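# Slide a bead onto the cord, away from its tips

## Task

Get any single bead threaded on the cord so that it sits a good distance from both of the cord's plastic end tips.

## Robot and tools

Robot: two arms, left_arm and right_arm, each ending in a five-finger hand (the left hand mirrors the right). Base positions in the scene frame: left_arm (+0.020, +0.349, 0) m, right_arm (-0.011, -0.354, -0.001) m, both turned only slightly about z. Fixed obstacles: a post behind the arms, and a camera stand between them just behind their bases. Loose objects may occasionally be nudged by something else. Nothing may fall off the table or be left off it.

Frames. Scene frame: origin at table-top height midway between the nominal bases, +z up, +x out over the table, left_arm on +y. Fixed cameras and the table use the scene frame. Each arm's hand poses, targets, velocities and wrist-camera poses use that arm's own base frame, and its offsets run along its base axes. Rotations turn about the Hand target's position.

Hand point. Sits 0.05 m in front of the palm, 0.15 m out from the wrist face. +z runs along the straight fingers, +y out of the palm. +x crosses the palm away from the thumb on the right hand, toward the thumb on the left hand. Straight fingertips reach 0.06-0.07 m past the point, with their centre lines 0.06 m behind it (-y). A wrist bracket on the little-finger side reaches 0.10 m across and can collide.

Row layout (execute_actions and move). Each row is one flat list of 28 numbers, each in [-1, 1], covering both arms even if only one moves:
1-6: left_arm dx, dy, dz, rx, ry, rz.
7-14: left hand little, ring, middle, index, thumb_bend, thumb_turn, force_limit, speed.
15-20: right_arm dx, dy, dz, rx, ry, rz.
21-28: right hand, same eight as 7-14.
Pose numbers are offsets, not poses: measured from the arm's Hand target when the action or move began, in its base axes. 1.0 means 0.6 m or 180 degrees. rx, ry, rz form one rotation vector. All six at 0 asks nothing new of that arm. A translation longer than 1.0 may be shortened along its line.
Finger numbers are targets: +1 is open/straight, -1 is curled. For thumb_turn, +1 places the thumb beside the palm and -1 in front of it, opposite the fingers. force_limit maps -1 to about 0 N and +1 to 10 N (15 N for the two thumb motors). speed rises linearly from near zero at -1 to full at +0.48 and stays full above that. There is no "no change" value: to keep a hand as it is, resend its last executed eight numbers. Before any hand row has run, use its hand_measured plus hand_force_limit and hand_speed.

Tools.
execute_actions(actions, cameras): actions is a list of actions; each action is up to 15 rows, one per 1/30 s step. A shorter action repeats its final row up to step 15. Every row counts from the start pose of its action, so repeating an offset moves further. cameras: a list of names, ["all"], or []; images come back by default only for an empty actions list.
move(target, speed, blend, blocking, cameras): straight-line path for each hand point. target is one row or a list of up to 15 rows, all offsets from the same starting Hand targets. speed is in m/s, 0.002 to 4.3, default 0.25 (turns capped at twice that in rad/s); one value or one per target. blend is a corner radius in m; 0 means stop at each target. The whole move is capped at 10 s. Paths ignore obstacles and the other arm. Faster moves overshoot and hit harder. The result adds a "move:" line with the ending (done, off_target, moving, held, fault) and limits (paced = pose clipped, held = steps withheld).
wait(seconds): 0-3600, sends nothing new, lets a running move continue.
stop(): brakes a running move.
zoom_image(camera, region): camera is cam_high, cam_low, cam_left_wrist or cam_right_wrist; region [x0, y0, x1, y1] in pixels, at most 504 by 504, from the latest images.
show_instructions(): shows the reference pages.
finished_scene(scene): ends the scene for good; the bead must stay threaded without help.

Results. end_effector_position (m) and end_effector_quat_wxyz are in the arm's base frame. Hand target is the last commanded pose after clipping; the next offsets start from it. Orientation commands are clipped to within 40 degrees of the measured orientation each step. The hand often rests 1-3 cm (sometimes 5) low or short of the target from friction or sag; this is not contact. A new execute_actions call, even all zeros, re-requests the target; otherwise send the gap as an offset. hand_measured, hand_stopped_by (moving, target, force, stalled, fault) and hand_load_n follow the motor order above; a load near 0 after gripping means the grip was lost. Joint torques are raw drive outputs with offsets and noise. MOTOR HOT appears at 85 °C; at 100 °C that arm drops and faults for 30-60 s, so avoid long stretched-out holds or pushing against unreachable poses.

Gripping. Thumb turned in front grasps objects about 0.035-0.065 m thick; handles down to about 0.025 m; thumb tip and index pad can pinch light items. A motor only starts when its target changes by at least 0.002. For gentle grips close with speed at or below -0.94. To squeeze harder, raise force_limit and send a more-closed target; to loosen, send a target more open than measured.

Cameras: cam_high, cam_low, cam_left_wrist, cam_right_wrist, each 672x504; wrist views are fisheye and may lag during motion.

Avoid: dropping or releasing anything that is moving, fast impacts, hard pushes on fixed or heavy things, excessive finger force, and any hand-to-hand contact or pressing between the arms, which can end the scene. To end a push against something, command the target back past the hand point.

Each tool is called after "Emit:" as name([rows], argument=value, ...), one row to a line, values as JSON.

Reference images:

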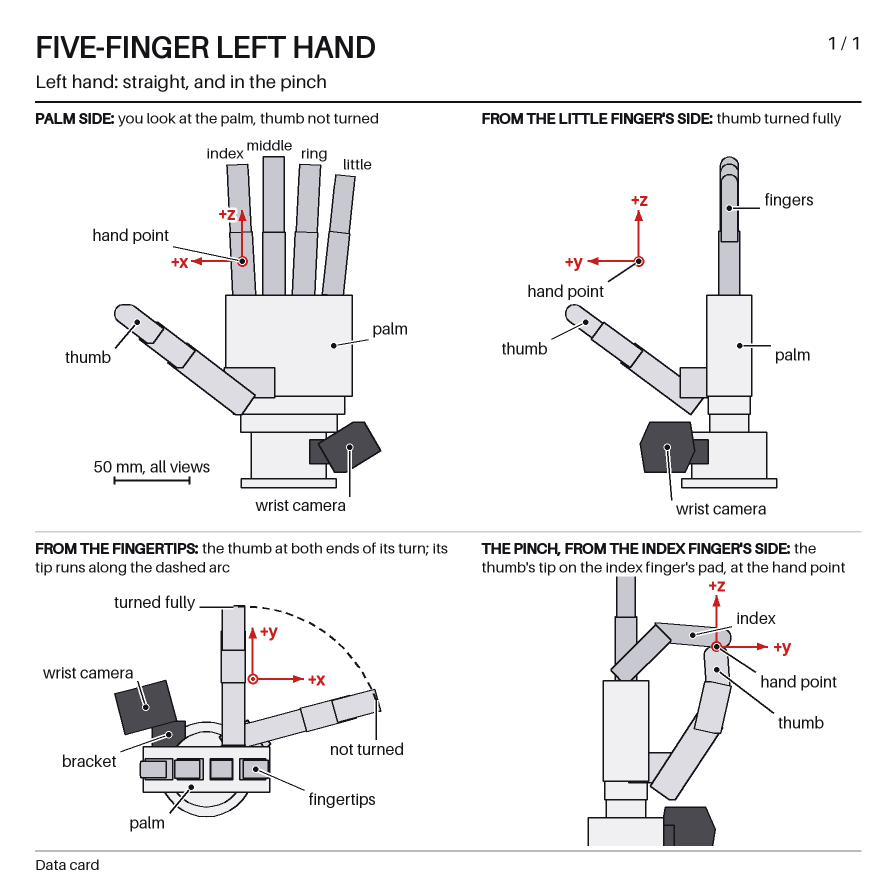

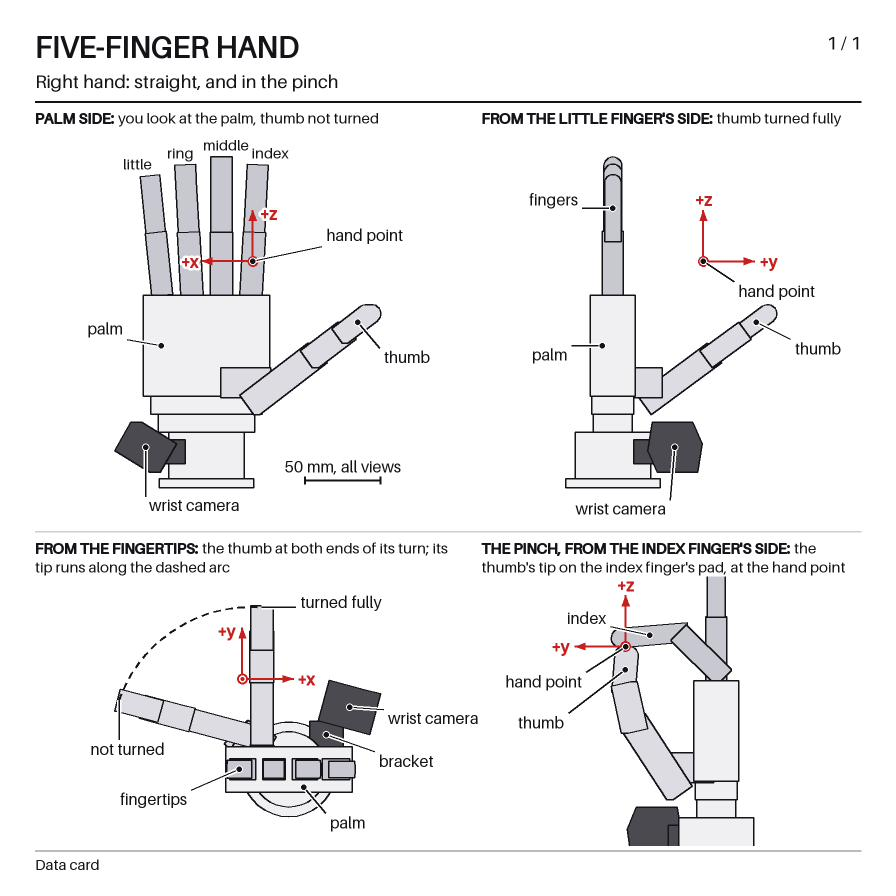

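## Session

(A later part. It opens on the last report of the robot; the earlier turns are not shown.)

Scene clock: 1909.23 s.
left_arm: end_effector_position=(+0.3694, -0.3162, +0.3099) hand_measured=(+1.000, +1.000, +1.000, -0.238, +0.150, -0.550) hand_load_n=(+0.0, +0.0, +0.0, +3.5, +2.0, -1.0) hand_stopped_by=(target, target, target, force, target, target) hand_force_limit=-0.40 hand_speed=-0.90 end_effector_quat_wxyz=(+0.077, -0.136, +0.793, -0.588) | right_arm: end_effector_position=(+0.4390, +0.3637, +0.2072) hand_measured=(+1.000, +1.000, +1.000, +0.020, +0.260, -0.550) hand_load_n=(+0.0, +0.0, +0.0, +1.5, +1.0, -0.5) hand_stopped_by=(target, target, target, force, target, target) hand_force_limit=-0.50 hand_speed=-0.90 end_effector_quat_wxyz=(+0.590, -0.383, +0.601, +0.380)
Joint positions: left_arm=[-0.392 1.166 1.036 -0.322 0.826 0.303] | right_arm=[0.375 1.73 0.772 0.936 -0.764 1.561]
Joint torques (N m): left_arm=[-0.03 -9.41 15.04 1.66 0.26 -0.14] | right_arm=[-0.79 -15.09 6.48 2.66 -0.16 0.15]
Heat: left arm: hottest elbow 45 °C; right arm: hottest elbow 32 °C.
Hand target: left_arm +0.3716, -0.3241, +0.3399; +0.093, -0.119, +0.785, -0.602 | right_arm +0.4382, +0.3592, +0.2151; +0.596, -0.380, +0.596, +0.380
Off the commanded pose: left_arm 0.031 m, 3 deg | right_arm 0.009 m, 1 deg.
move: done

Emit:
wait(seconds=0.2, cameras=["all"])

Emit:
zoom_image(camera="cam_low", region=[300, 200, 360, 260])

Emit:
zoom_image(camera="cam_high", region=[300, 160, 360, 220])

Emit:
zoom_image(camera="cam_left_wrist", region=[80, 190, 140, 250])

Scene clock: 1915.07 s.
left_arm: end_effector_position=(+0.3694, -0.3162, +0.3099) hand_measured=(+1.000, +1.000, +1.000, -0.238, +0.150, -0.550) hand_load_n=(+0.0, +0.0, +0.0, +3.5, +2.0, -1.0) hand_stopped_by=(target, target, target, force, target, target) hand_force_limit=-0.40 hand_speed=-0.90 end_effector_quat_wxyz=(+0.077, -0.136, +0.793, -0.588) | right_arm: end_effector_position=(+0.4390, +0.3637, +0.2072) hand_measured=(+1.000, +1.000, +1.000, +0.020, +0.260, -0.550) hand_load_n=(+0.0, +0.0, +0.0, +1.5, +1.0, +0.0) hand_stopped_by=(target, target, target, force, target, target) hand_force_limit=-0.50 hand_speed=-0.90 end_effector_quat_wxyz=(+0.590, -0.383, +0.601, +0.380)
Joint positions: left_arm=[-0.392 1.166 1.036 -0.322 0.826 0.303] | right_arm=[0.375 1.73 0.772 0.936 -0.764 1.561]
Joint torques (N m): left_arm=[0.15 -9.17 15.08 1.63 0.26 -0.14] | right_arm=[-0.67 -15.03 6.48 2.67 -0.16 0.15]
Heat: left arm: hottest elbow 45 °C; right arm: hottest elbow 32 °C.
Hand target: left_arm +0.3716, -0.3241, +0.3399; +0.093, -0.119, +0.785, -0.602 | right_arm +0.4382, +0.3592, +0.2151; +0.596, -0.380, +0.596, +0.380
Off the commanded pose: left_arm 0.031 m, 3 deg | right_arm 0.009 m, 1 deg.
wait: 0.20 s; at rest from the start
cam_left_wrist: T_world_to_cam=[[-0.09659, -0.35903, 0.92832, -0.36179], [-0.97545, 0.21961, -0.01656, 0.44377], [-0.19792, -0.90712, -0.37142, 0.01366]] pos_world=[0.40063, -0.21496, 0.34828]
cam_right_wrist: T_world_to_cam=[[-0.88475, 0.39822, -0.24214, 0.2954], [-0.39379, -0.36085, 0.84541, 0.13137], [0.24928, 0.84333, 0.47608, -0.40156]] pos_world=[0.41319, 0.26842, 0.15164]

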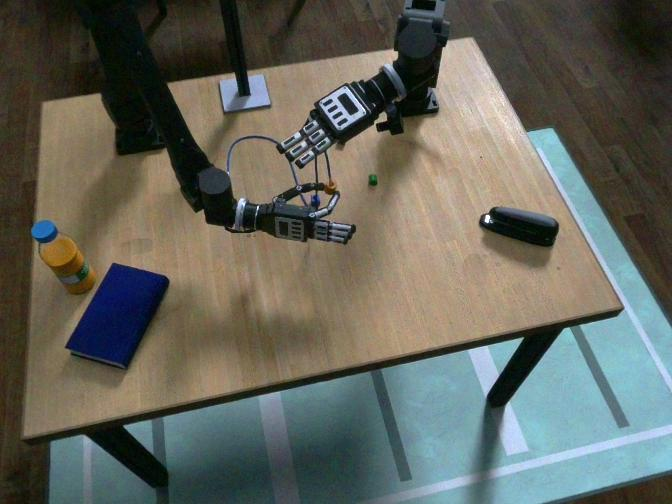

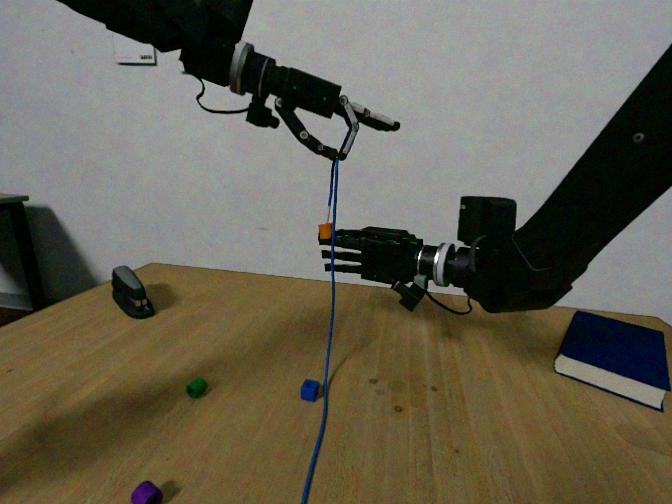

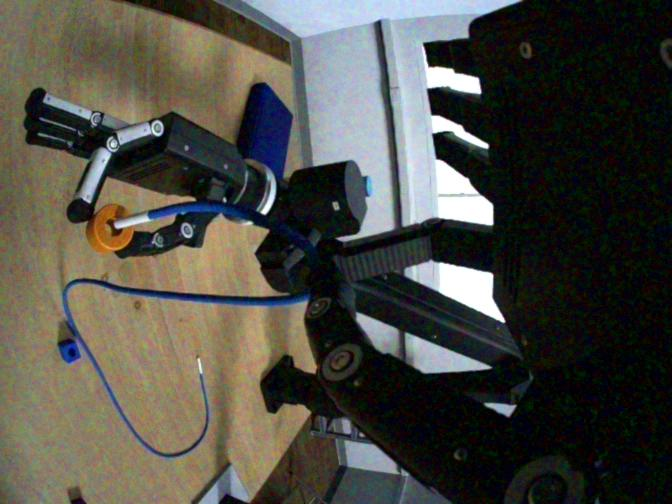

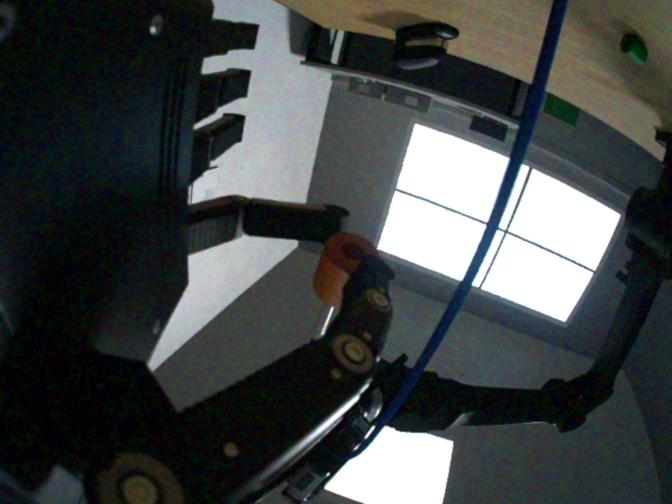

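Scaled by 8.400 from the camera's image (finer frame: 960x720).

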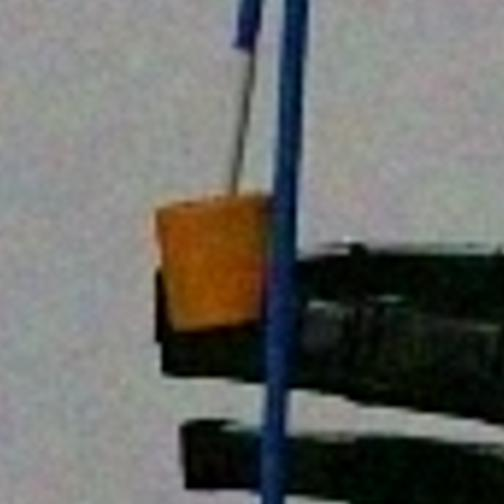

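Scaled by 8.400 from the camera's image (finer frame: 960x720).

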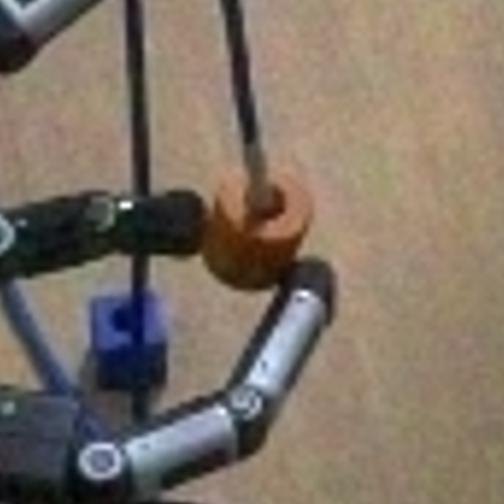

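Scaled by 8.400 from the camera's image (finer frame: 960x720).

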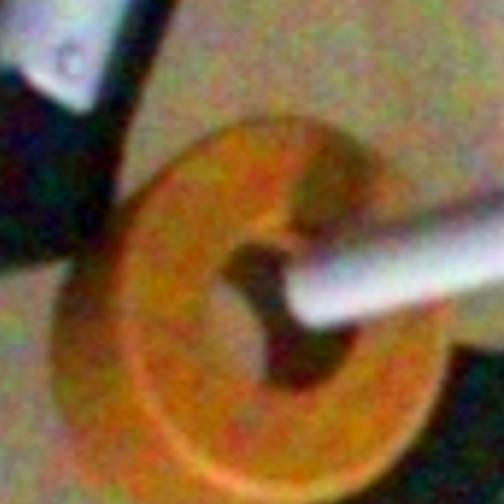

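Emit:
move([
  [0, 0, 0, 0, 0, 0, 1, 1, 1, -0.35, 0.15, -0.55, -0.4, -0.9, 0.002, 0, 0.0133, 0.01, 0, 0, 1, 1, 1, -0.1, 0.26, -0.55, -0.5, -0.9],
], speed=0.03, cameras=["all"])

Emit:
zoom_image(camera="cam_low", region=[300, 200, 360, 260])

Emit:
zoom_image(camera="cam_high", region=[300, 160, 360, 220])

Emit:
zoom_image(camera="cam_left_wrist", region=[80, 190, 140, 250])

Scene clock: 1952.50 s.
left_arm: end_effector_position=(+0.3694, -0.3162, +0.3099) hand_measured=(+1.000, +1.000, +1.000, -0.238, +0.150, -0.550) hand_load_n=(+0.0, +0.0, +0.0, +3.5, +2.0, -1.0) hand_stopped_by=(target, target, target, force, target, target) hand_force_limit=-0.40 hand_speed=-0.90 end_effector_quat_wxyz=(+0.077, -0.136, +0.793, -0.588) | right_arm: end_effector_position=(+0.4389, +0.3628, +0.2167) hand_measured=(+1.000, +1.000, +1.000, +0.020, +0.260, -0.550) hand_load_n=(+0.0, +0.0, +0.0, +2.0, +0.5, +0.0) hand_stopped_by=(target, target, target, force, target, target) hand_force_limit=-0.50 hand_speed=-0.90 end_effector_quat_wxyz=(+0.597, -0.374, +0.594, +0.389)
Joint positions: left_arm=[-0.392 1.166 1.036 -0.322 0.826 0.303] | right_arm=[0.375 1.73 0.772 0.977 -0.764 1.6]
Joint torques (N m): left_arm=[0.32 -9.23 15.05 1.69 0.27 -0.14] | right_arm=[-0.56 -14.45 6.83 2.67 -0.07 0.14]
Heat: left arm: hottest elbow 45 °C; right arm: hottest elbow 31 °C.
Hand target: left_arm +0.3716, -0.3241, +0.3399; +0.093, -0.119, +0.785, -0.602 | right_arm +0.4394, +0.3591, +0.2230; +0.602, -0.371, +0.590, +0.389
Off the commanded pose: left_arm 0.031 m, 3 deg | right_arm 0.007 m, 1 deg.
move: done
cam_left_wrist: T_world_to_cam=[[-0.09659, -0.35903, 0.92832, -0.36179], [-0.97545, 0.21961, -0.01656, 0.44377], [-0.19792, -0.90712, -0.37142, 0.01366]] pos_world=[0.40063, -0.21496, 0.34828]
cam_right_wrist: T_world_to_cam=[[-0.88404, 0.40566, -0.23219, 0.29282], [-0.39631, -0.38716, 0.83249, 0.13647], [0.24781, 0.82798, 0.50303, -0.40487]] pos_world=[0.41328, 0.26927, 0.15804]

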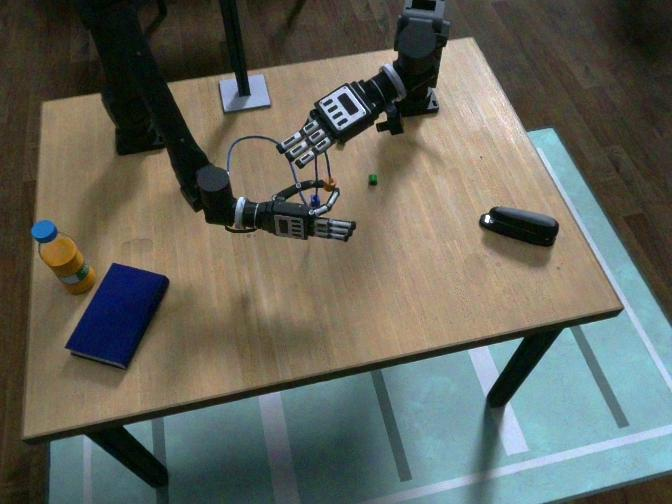

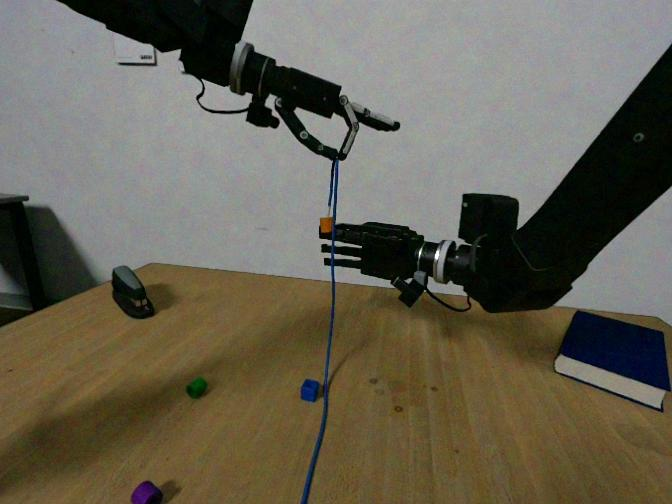

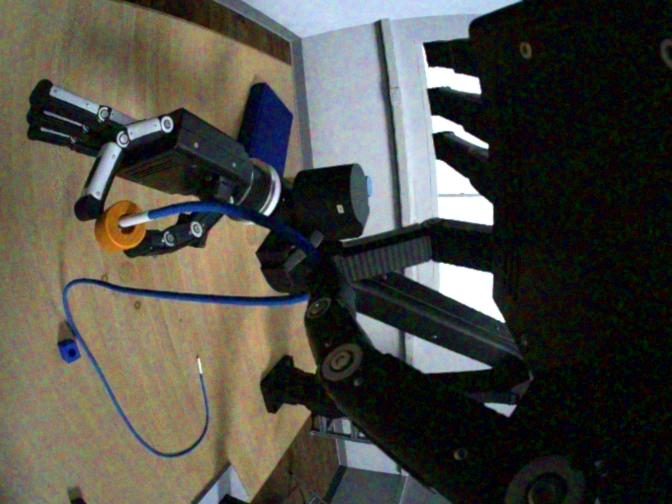

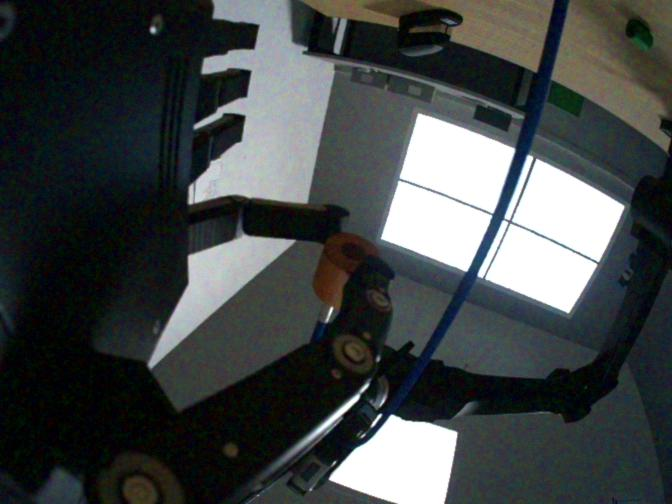

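Scaled by 8.400 from the camera's image (finer frame: 960x720).

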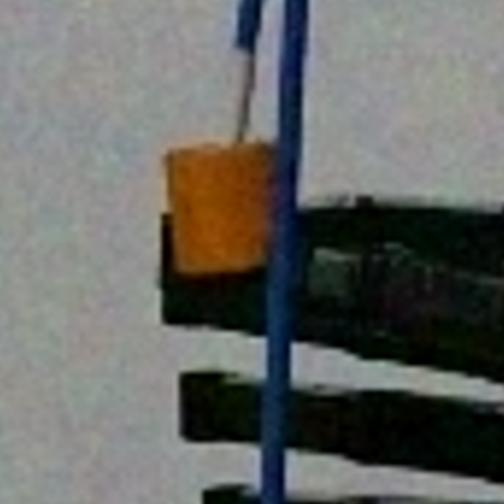

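Scaled by 8.400 from the camera's image (finer frame: 960x720).

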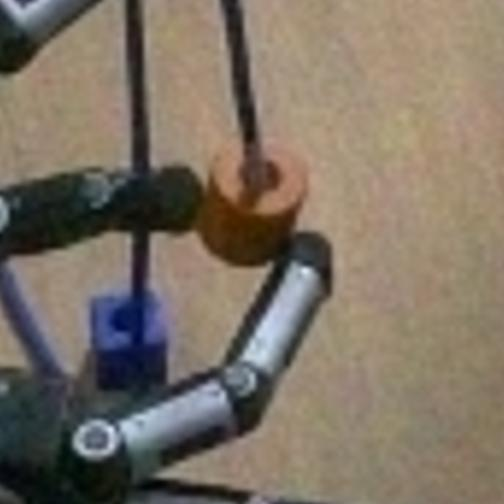

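Scaled by 8.400 from the camera's image (finer frame: 960x720).

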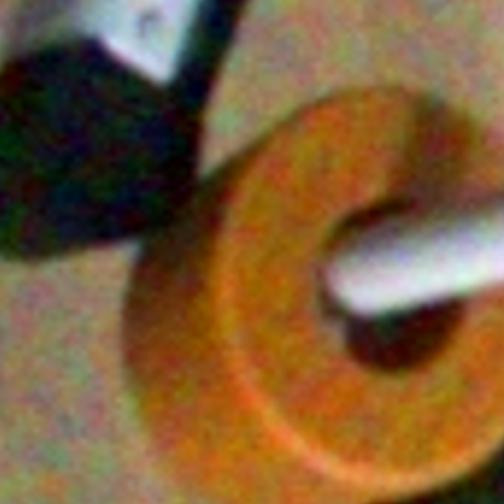

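Emit:
move([
  [0, 0, 0, 0, 0, 0, 1, 1, 1, -0.35, 0.15, -0.55, -0.4, -0.9, 0.0017, 0, 0.0183, 0.008, 0, 0, 1, 1, 1, -0.1, 0.26, -0.55, -0.5, -0.9],
], speed=0.03, cameras=["all"])

Emit:
zoom_image(camera="cam_low", region=[290, 140, 380, 230])

Emit:
zoom_image(camera="cam_high", region=[300, 140, 360, 200])

Emit:
zoom_image(camera="cam_left_wrist", region=[90, 180, 170, 260])

Emit:
zoom_image(camera="cam_right_wrist", region=[290, 210, 400, 360])

Scene clock: 1961.73 s.
left_arm: end_effector_position=(+0.3694, -0.3162, +0.3099) hand_measured=(+1.000, +1.000, +1.000, -0.238, +0.150, -0.550) hand_load_n=(+0.0, +0.0, +0.0, +3.5, +2.0, -1.0) hand_stopped_by=(target, target, target, force, target, target) hand_force_limit=-0.40 hand_speed=-0.90 end_effector_quat_wxyz=(+0.077, -0.136, +0.793, -0.588) | right_arm: end_effector_position=(+0.4391, +0.3620, +0.2220) hand_measured=(+1.000, +1.000, +1.000, +0.020, +0.260, -0.550) hand_load_n=(+0.0, +0.0, +0.0, +2.0, +1.0, -0.5) hand_stopped_by=(target, target, target, force, target, target) hand_force_limit=-0.50 hand_speed=-0.90 end_effector_quat_wxyz=(+0.597, -0.366, +0.593, +0.397)
Joint positions: left_arm=[-0.392 1.166 1.036 -0.322 0.826 0.303] | right_arm=[0.375 1.73 0.772 0.997 -0.764 1.632]
Joint torques (N m): left_arm=[0.26 -9.29 15.02 1.68 0.26 -0.15] | right_arm=[-0.5 -15.03 7.34 2.65 0.03 0.14]
Heat: left arm: hottest elbow 45 °C; right arm: hottest elbow 31 °C.
Hand target: left_arm +0.3716, -0.3241, +0.3399; +0.093, -0.119, +0.785, -0.602 | right_arm +0.4404, +0.3592, +0.2340; +0.607, -0.363, +0.585, +0.396
Off the commanded pose: left_arm 0.031 m, 3 deg | right_arm 0.012 m, 2 deg.
move: off_target (right_arm)
cam_left_wrist: T_world_to_cam=[[-0.09659, -0.35903, 0.92832, -0.36179], [-0.97545, 0.21961, -0.01656, 0.44377], [-0.19792, -0.90712, -0.37142, 0.01366]] pos_world=[0.40063, -0.21496, 0.34828]
cam_right_wrist: T_world_to_cam=[[-0.88675, 0.40971, -0.21407, 0.29024], [-0.38691, -0.40442, 0.8287, 0.13483], [0.25295, 0.81767, 0.51714, -0.40864]] pos_world=[0.4129, 0.26975, 0.16172]

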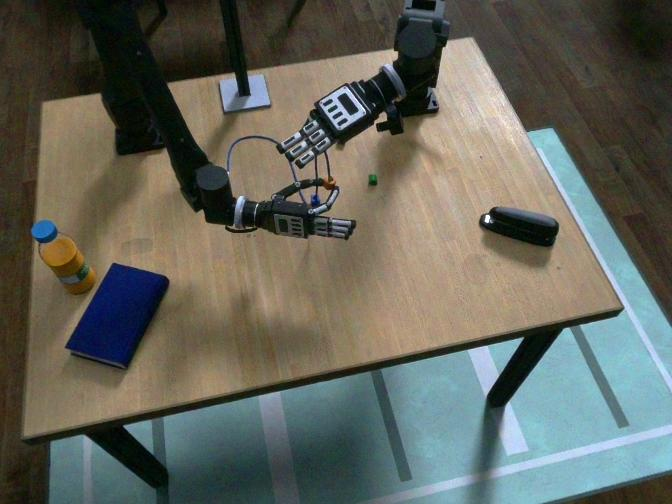

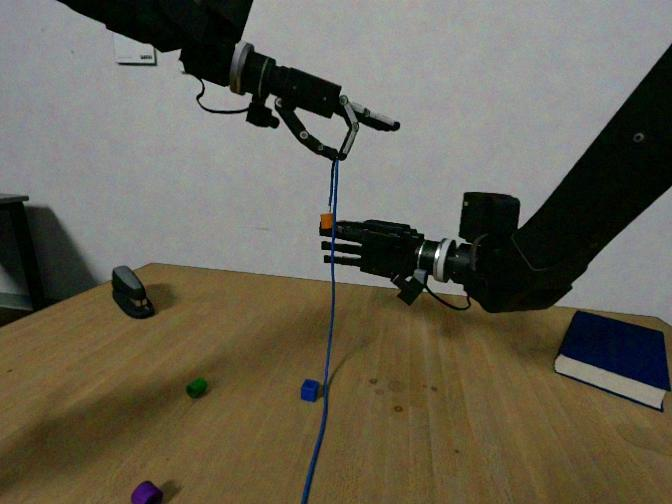

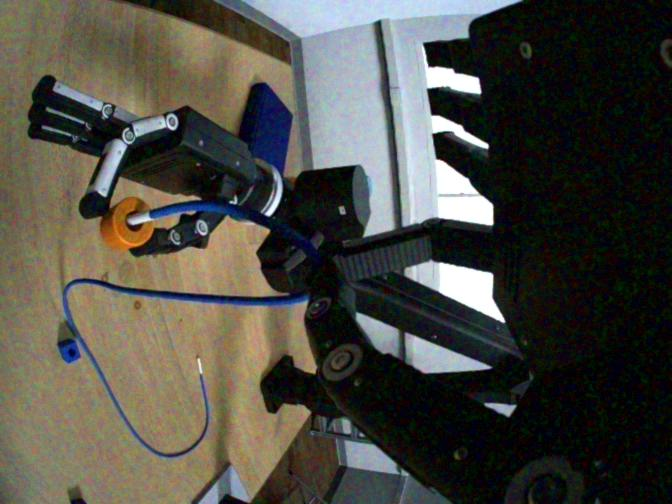

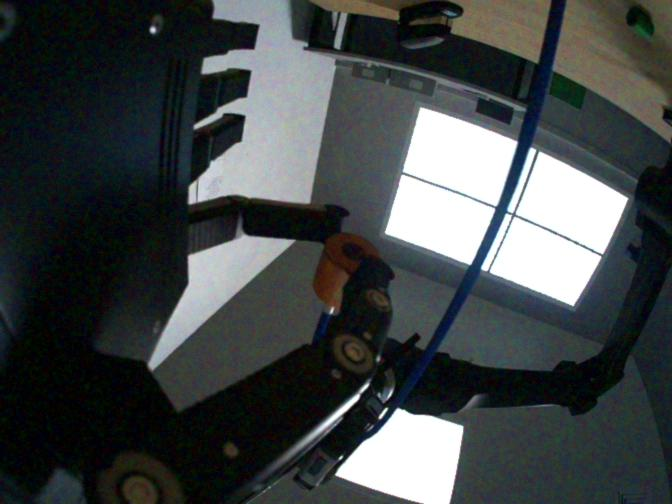

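Scaled by 5.600 from the camera's image (finer frame: 960x720).

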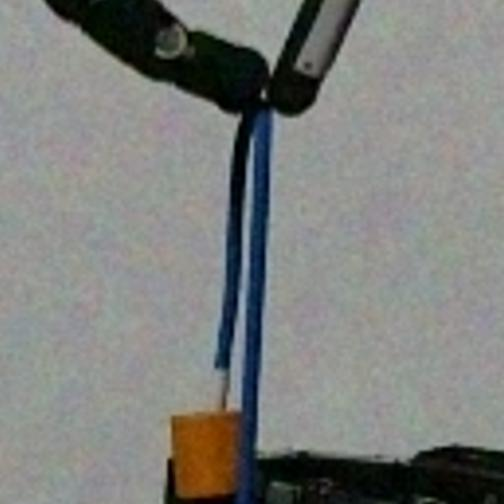

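Scaled by 8.400 from the camera's image (finer frame: 960x720).

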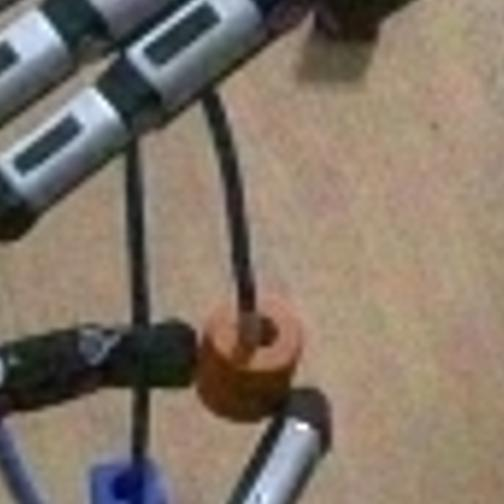

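Scaled by 6.300 from the camera's image (finer frame: 960x720).

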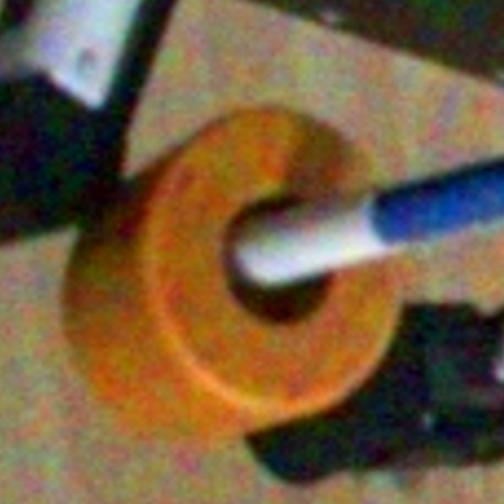

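Scaled by 3.360 from the camera's image (finer frame: 960x720).

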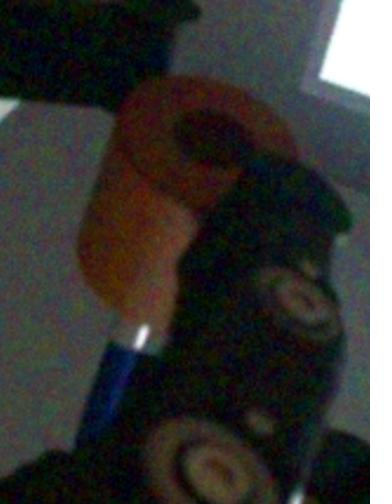

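Emit:
move([
  [0, 0, 0, 0, 0, 0, 1, 1, 1, -0.35, 0.15, -0.55, -0.4, -0.9, 0, 0.0, 0.0333, 0, 0, 0, 1, 1, 1, -0.1, 0.26, -0.55, -0.5, -0.9],
], speed=0.03, cameras=["all"])

Emit:
zoom_image(camera="cam_low", region=[290, 130, 380, 220])

Emit:
zoom_image(camera="cam_high", region=[300, 130, 370, 200])

Emit:
zoom_image(camera="cam_left_wrist", region=[90, 180, 170, 260])

Emit:
zoom_image(camera="cam_right_wrist", region=[290, 210, 400, 360])

Scene clock: 1978.63 s.
left_arm: end_effector_position=(+0.3694, -0.3162, +0.3099) hand_measured=(+1.000, +1.000, +1.000, -0.238, +0.150, -0.550) hand_load_n=(+0.0, +0.0, +0.0, +3.5, +2.5, -1.0) hand_stopped_by=(target, target, target, force, target, target) hand_force_limit=-0.40 hand_speed=-0.90 end_effector_quat_wxyz=(+0.077, -0.136, +0.793, -0.588) | right_arm: end_effector_position=(+0.4357, +0.3606, +0.2426) hand_measured=(+1.000, +1.000, +1.000, +0.020, +0.260, -0.550) hand_load_n=(+0.0, +0.0, +0.0, +2.0, +1.0, -0.5) hand_stopped_by=(target, target, target, force, target, target) hand_force_limit=-0.50 hand_speed=-0.90 end_effector_quat_wxyz=(+0.602, -0.367, +0.589, +0.396)
Joint positions: left_arm=[-0.392 1.166 1.036 -0.322 0.826 0.303] | right_arm=[0.375 1.678 0.772 0.959 -0.764 1.633]
Joint torques (N m): left_arm=[0.38 -9.23 15.06 1.65 0.27 -0.13] | right_arm=[-0.56 -14.27 8.62 1.59 0.03 0.15]
Heat: left arm: hottest elbow 45 °C; right arm: hottest elbow 31 °C.
Hand target: left_arm +0.3716, -0.3241, +0.3399; +0.093, -0.119, +0.785, -0.602 | right_arm +0.4404, +0.3592, +0.2540; +0.607, -0.363, +0.585, +0.397
Off the commanded pose: left_arm 0.031 m, 3 deg | right_arm 0.012 m, 1 deg.
move: off_target (right_arm)
cam_left_wrist: T_world_to_cam=[[-0.09659, -0.35903, 0.92832, -0.36179], [-0.97545, 0.21961, -0.01656, 0.44377], [-0.19792, -0.90712, -0.37142, 0.01366]] pos_world=[0.40063, -0.21496, 0.34828]
cam_right_wrist: T_world_to_cam=[[-0.88409, 0.4109, -0.22259, 0.29266], [-0.39712, -0.4095, 0.82134, 0.12379], [0.24634, 0.81454, 0.52521, -0.4152]] pos_world=[0.41018, 0.26864, 0.18154]

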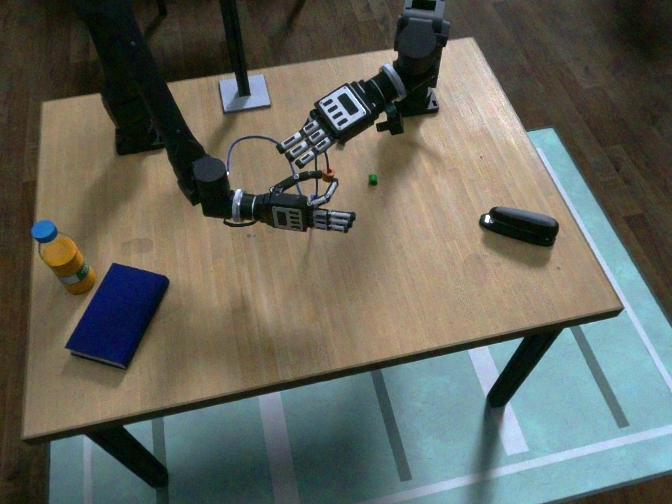

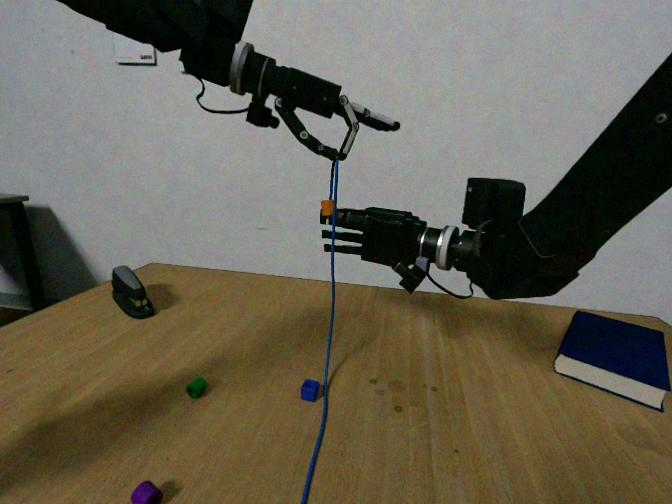

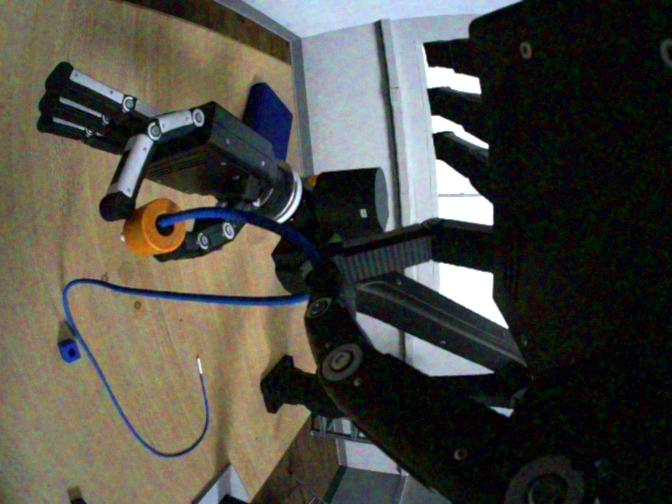

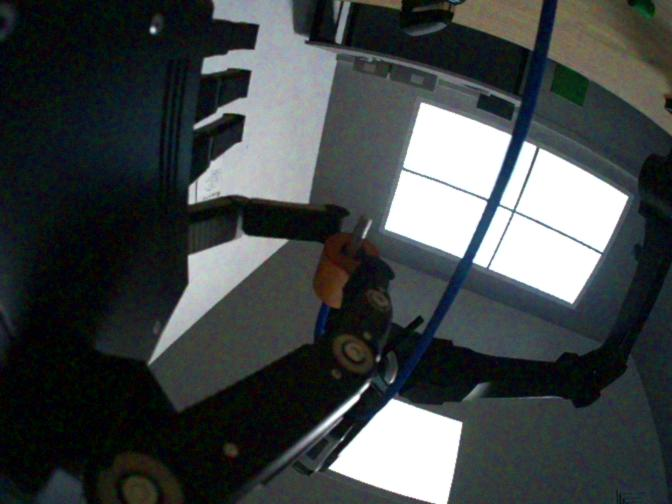

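Scaled by 5.600 from the camera's image (finer frame: 960x720).

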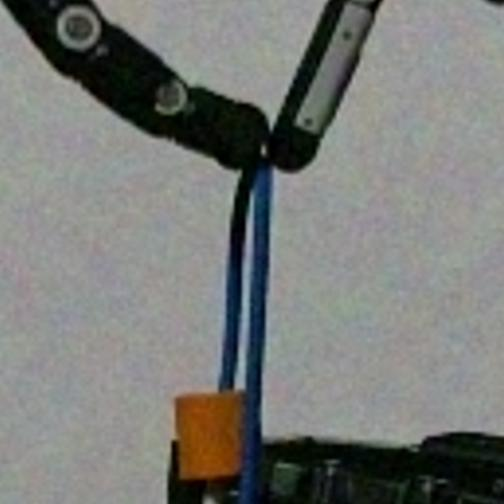

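Scaled by 7.200 from the camera's image (finer frame: 960x720).

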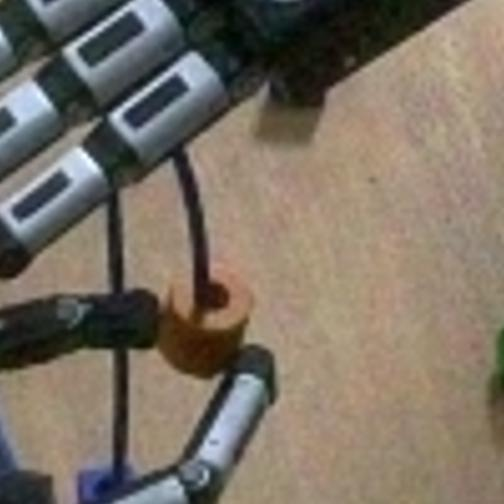

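Scaled by 6.300 from the camera's image (finer frame: 960x720).

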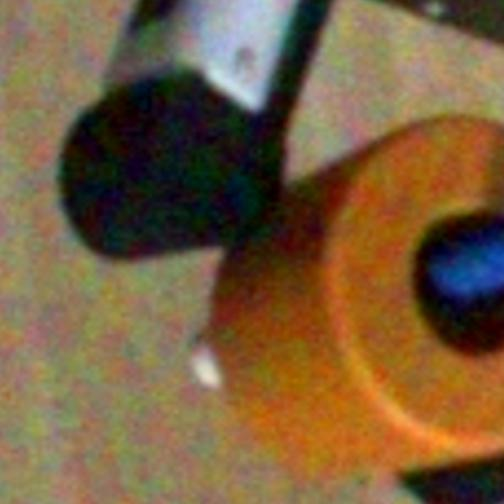

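Scaled by 3.360 from the camera's image (finer frame: 960x720).

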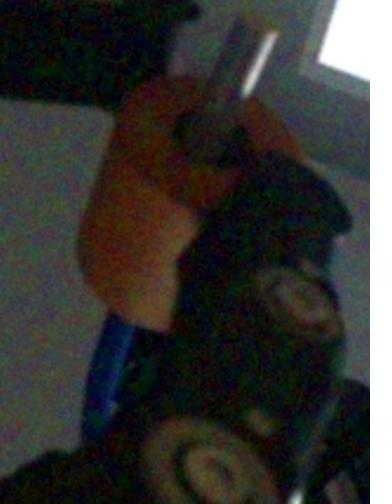

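Emit:
wait(seconds=0.1, cameras=["all"])

Scene clock: 2010.13 s.
left_arm: end_effector_position=(+0.3694, -0.3162, +0.3099) hand_measured=(+1.000, +1.000, +1.000, -0.238, +0.150, -0.550) hand_load_n=(+0.0, +0.0, +0.0, +3.5, +2.5, -1.0) hand_stopped_by=(target, target, target, force, target, target) hand_force_limit=-0.40 hand_speed=-0.90 end_effector_quat_wxyz=(+0.077, -0.136, +0.793, -0.588) | right_arm: end_effector_position=(+0.4357, +0.3606, +0.2426) hand_measured=(+1.000, +1.000, +1.000, +0.020, +0.260, -0.550) hand_load_n=(+0.0, +0.0, -0.5, +1.5, +1.0, -0.5) hand_stopped_by=(target, target, target, force, target, target) hand_force_limit=-0.50 hand_speed=-0.90 end_effector_quat_wxyz=(+0.602, -0.367, +0.589, +0.396)
Joint positions: left_arm=[-0.392 1.166 1.036 -0.322 0.826 0.303] | right_arm=[0.375 1.678 0.772 0.959 -0.764 1.633]
Joint torques (N m): left_arm=[0.21 -9.17 15.05 1.68 0.26 -0.14] | right_arm=[-0.56 -14.56 8.69 1.65 0.05 0.15]
Heat: left arm: hottest elbow 46 °C; right arm: hottest elbow 31 °C.
Hand target: left_arm +0.3716, -0.3241, +0.3399; +0.093, -0.119, +0.785, -0.602 | right_arm +0.4404, +0.3592, +0.2539; +0.607, -0.363, +0.585, +0.397
Off the commanded pose: left_arm 0.031 m, 3 deg | right_arm 0.012 m, 1 deg.
wait: 0.10 s; at rest from the start
cam_left_wrist: T_world_to_cam=[[-0.09659, -0.35903, 0.92832, -0.36179], [-0.97545, 0.21961, -0.01656, 0.44377], [-0.19792, -0.90712, -0.37142, 0.01366]] pos_world=[0.40063, -0.21496, 0.34828]
cam_right_wrist: T_world_to_cam=[[-0.88416, 0.41089, -0.22231, 0.29264], [-0.39682, -0.40941, 0.82153, 0.12361], [0.24655, 0.81459, 0.52504, -0.41527]] pos_world=[0.41018, 0.26864, 0.18154]

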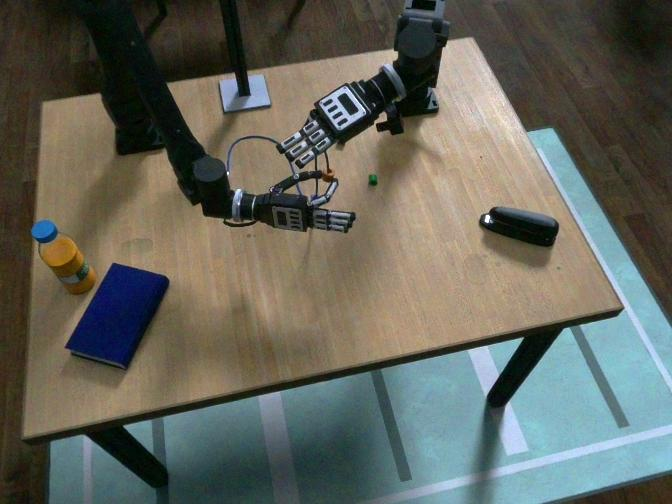

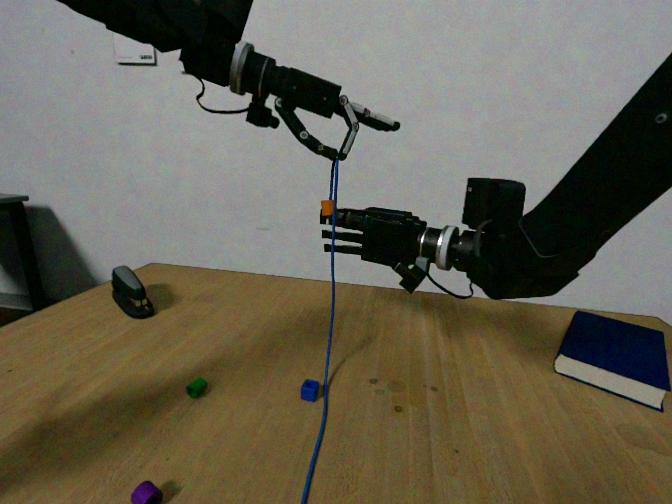

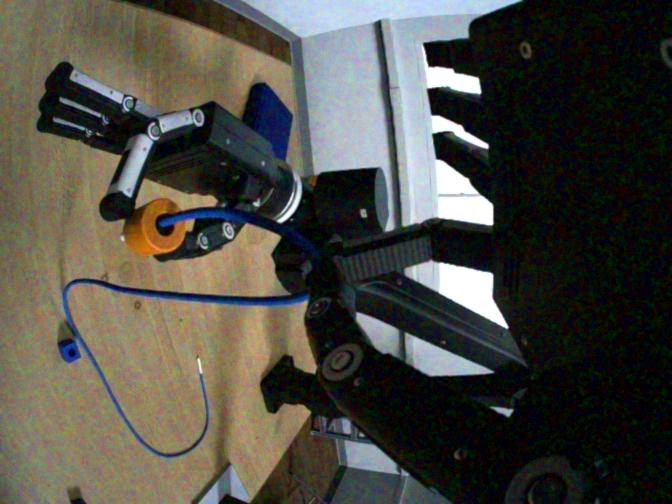

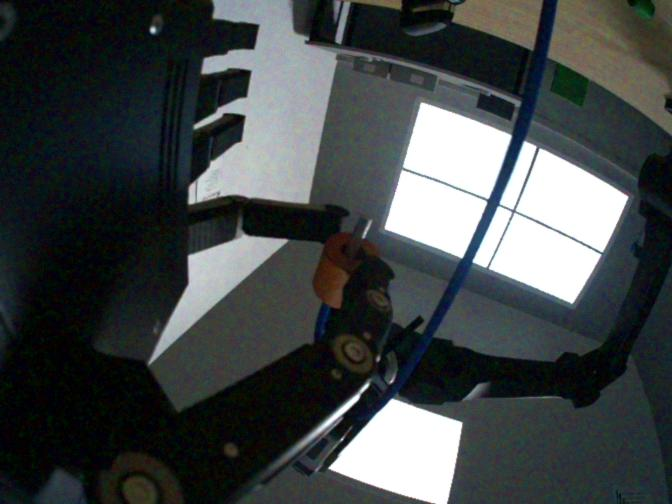

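Emit:
move(target=[0,0,0,0,0,0, 1,1,1,-0.35,0.15,-0.55,-0.4,-0.9, 0,0,0.0333,0,0,0, 1,1,1,-0.1,0.26,-0.55,-0.5,-0.9], speed=0.03, cameras=["cam_left_wrist","cam_right_wrist","cam_low"])

Scene clock: 2015.20 s.
left_arm: end_effector_position=(+0.3694, -0.3162, +0.3099) hand_measured=(+1.000, +1.000, +1.000, -0.238, +0.150, -0.550) hand_load_n=(+0.0, +0.0, +0.0, +3.5, +2.0, -1.0) hand_stopped_by=(target, target, target, force, target, target) hand_force_limit=-0.40 hand_speed=-0.90 end_effector_quat_wxyz=(+0.077, -0.136, +0.793, -0.588) | right_arm: end_effector_position=(+0.4328, +0.3595, +0.2568) hand_measured=(+1.000, +1.000, +1.000, +0.020, +0.260, -0.550) hand_load_n=(+0.0, +0.0, +0.0, +1.5, +1.0, -0.5) hand_stopped_by=(target, target, target, force, target, target) hand_force_limit=-0.50 hand_speed=-0.90 end_effector_quat_wxyz=(+0.597, -0.366, +0.593, +0.397)
Joint positions: left_arm=[-0.392 1.166 1.036 -0.322 0.826 0.303] | right_arm=[0.375 1.63 0.772 0.898 -0.764 1.633]
Joint torques (N m): left_arm=[0.03 -9.29 15.05 1.66 0.26 -0.15] | right_arm=[-0.56 -13.86 10.14 1.68 0.02 0.15]
Heat: left arm: hottest elbow 46 °C; right arm: hottest elbow 31 °C.
Hand target: left_arm +0.3716, -0.3241, +0.3399; +0.093, -0.119, +0.785, -0.602 | right_arm +0.4404, +0.3592, +0.2739; +0.607, -0.363, +0.585, +0.396
Off the commanded pose: left_arm 0.031 m, 3 deg | right_arm 0.019 m, 1 deg.
move: off_target (right_arm)
cam_left_wrist: T_world_to_cam=[[-0.09659, -0.35903, 0.92832, -0.36179], [-0.97545, 0.21961, -0.01656, 0.44377], [-0.19792, -0.90712, -0.37142, 0.01366]] pos_world=[0.40063, -0.21496, 0.34828]
cam_right_wrist: T_world_to_cam=[[-0.88677, 0.40988, -0.21362, 0.29298], [-0.38692, -0.40546, 0.82819, 0.103], [0.25284, 0.81707, 0.51814, -0.42294]] pos_world=[0.4066, 0.26724, 0.19642]
Images, in order (width x height): cam_low 672x504, cam_left_wrist 672x504, cam_right_wrist 672x504.

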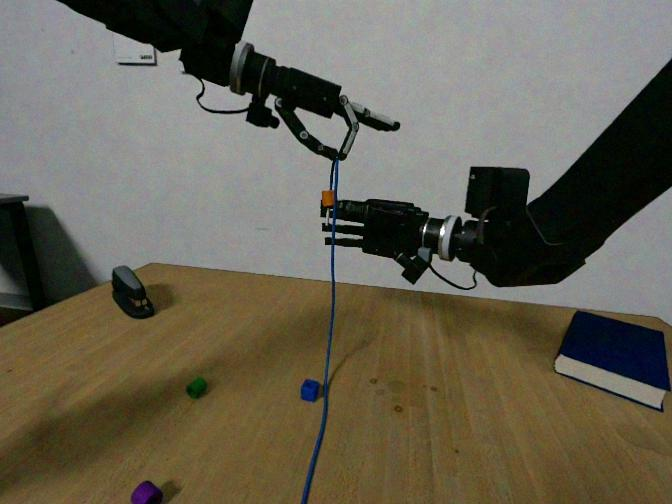

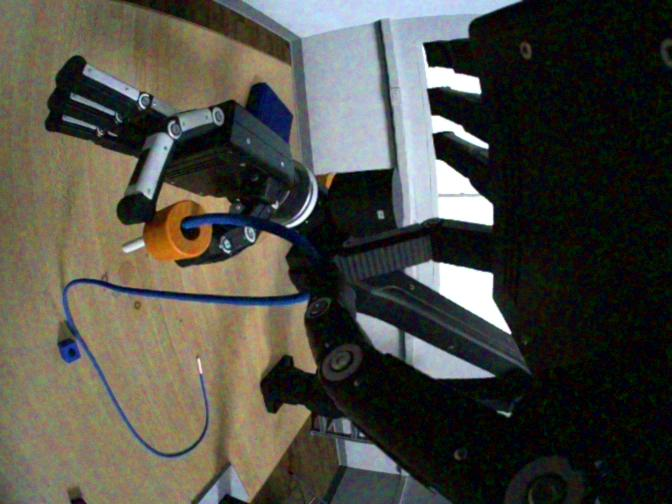

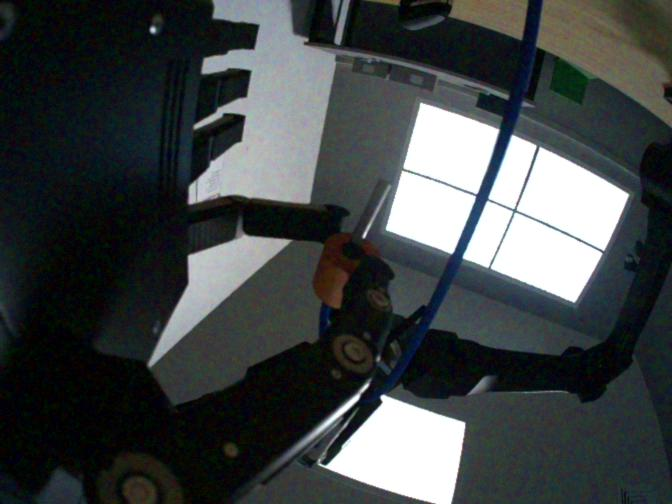

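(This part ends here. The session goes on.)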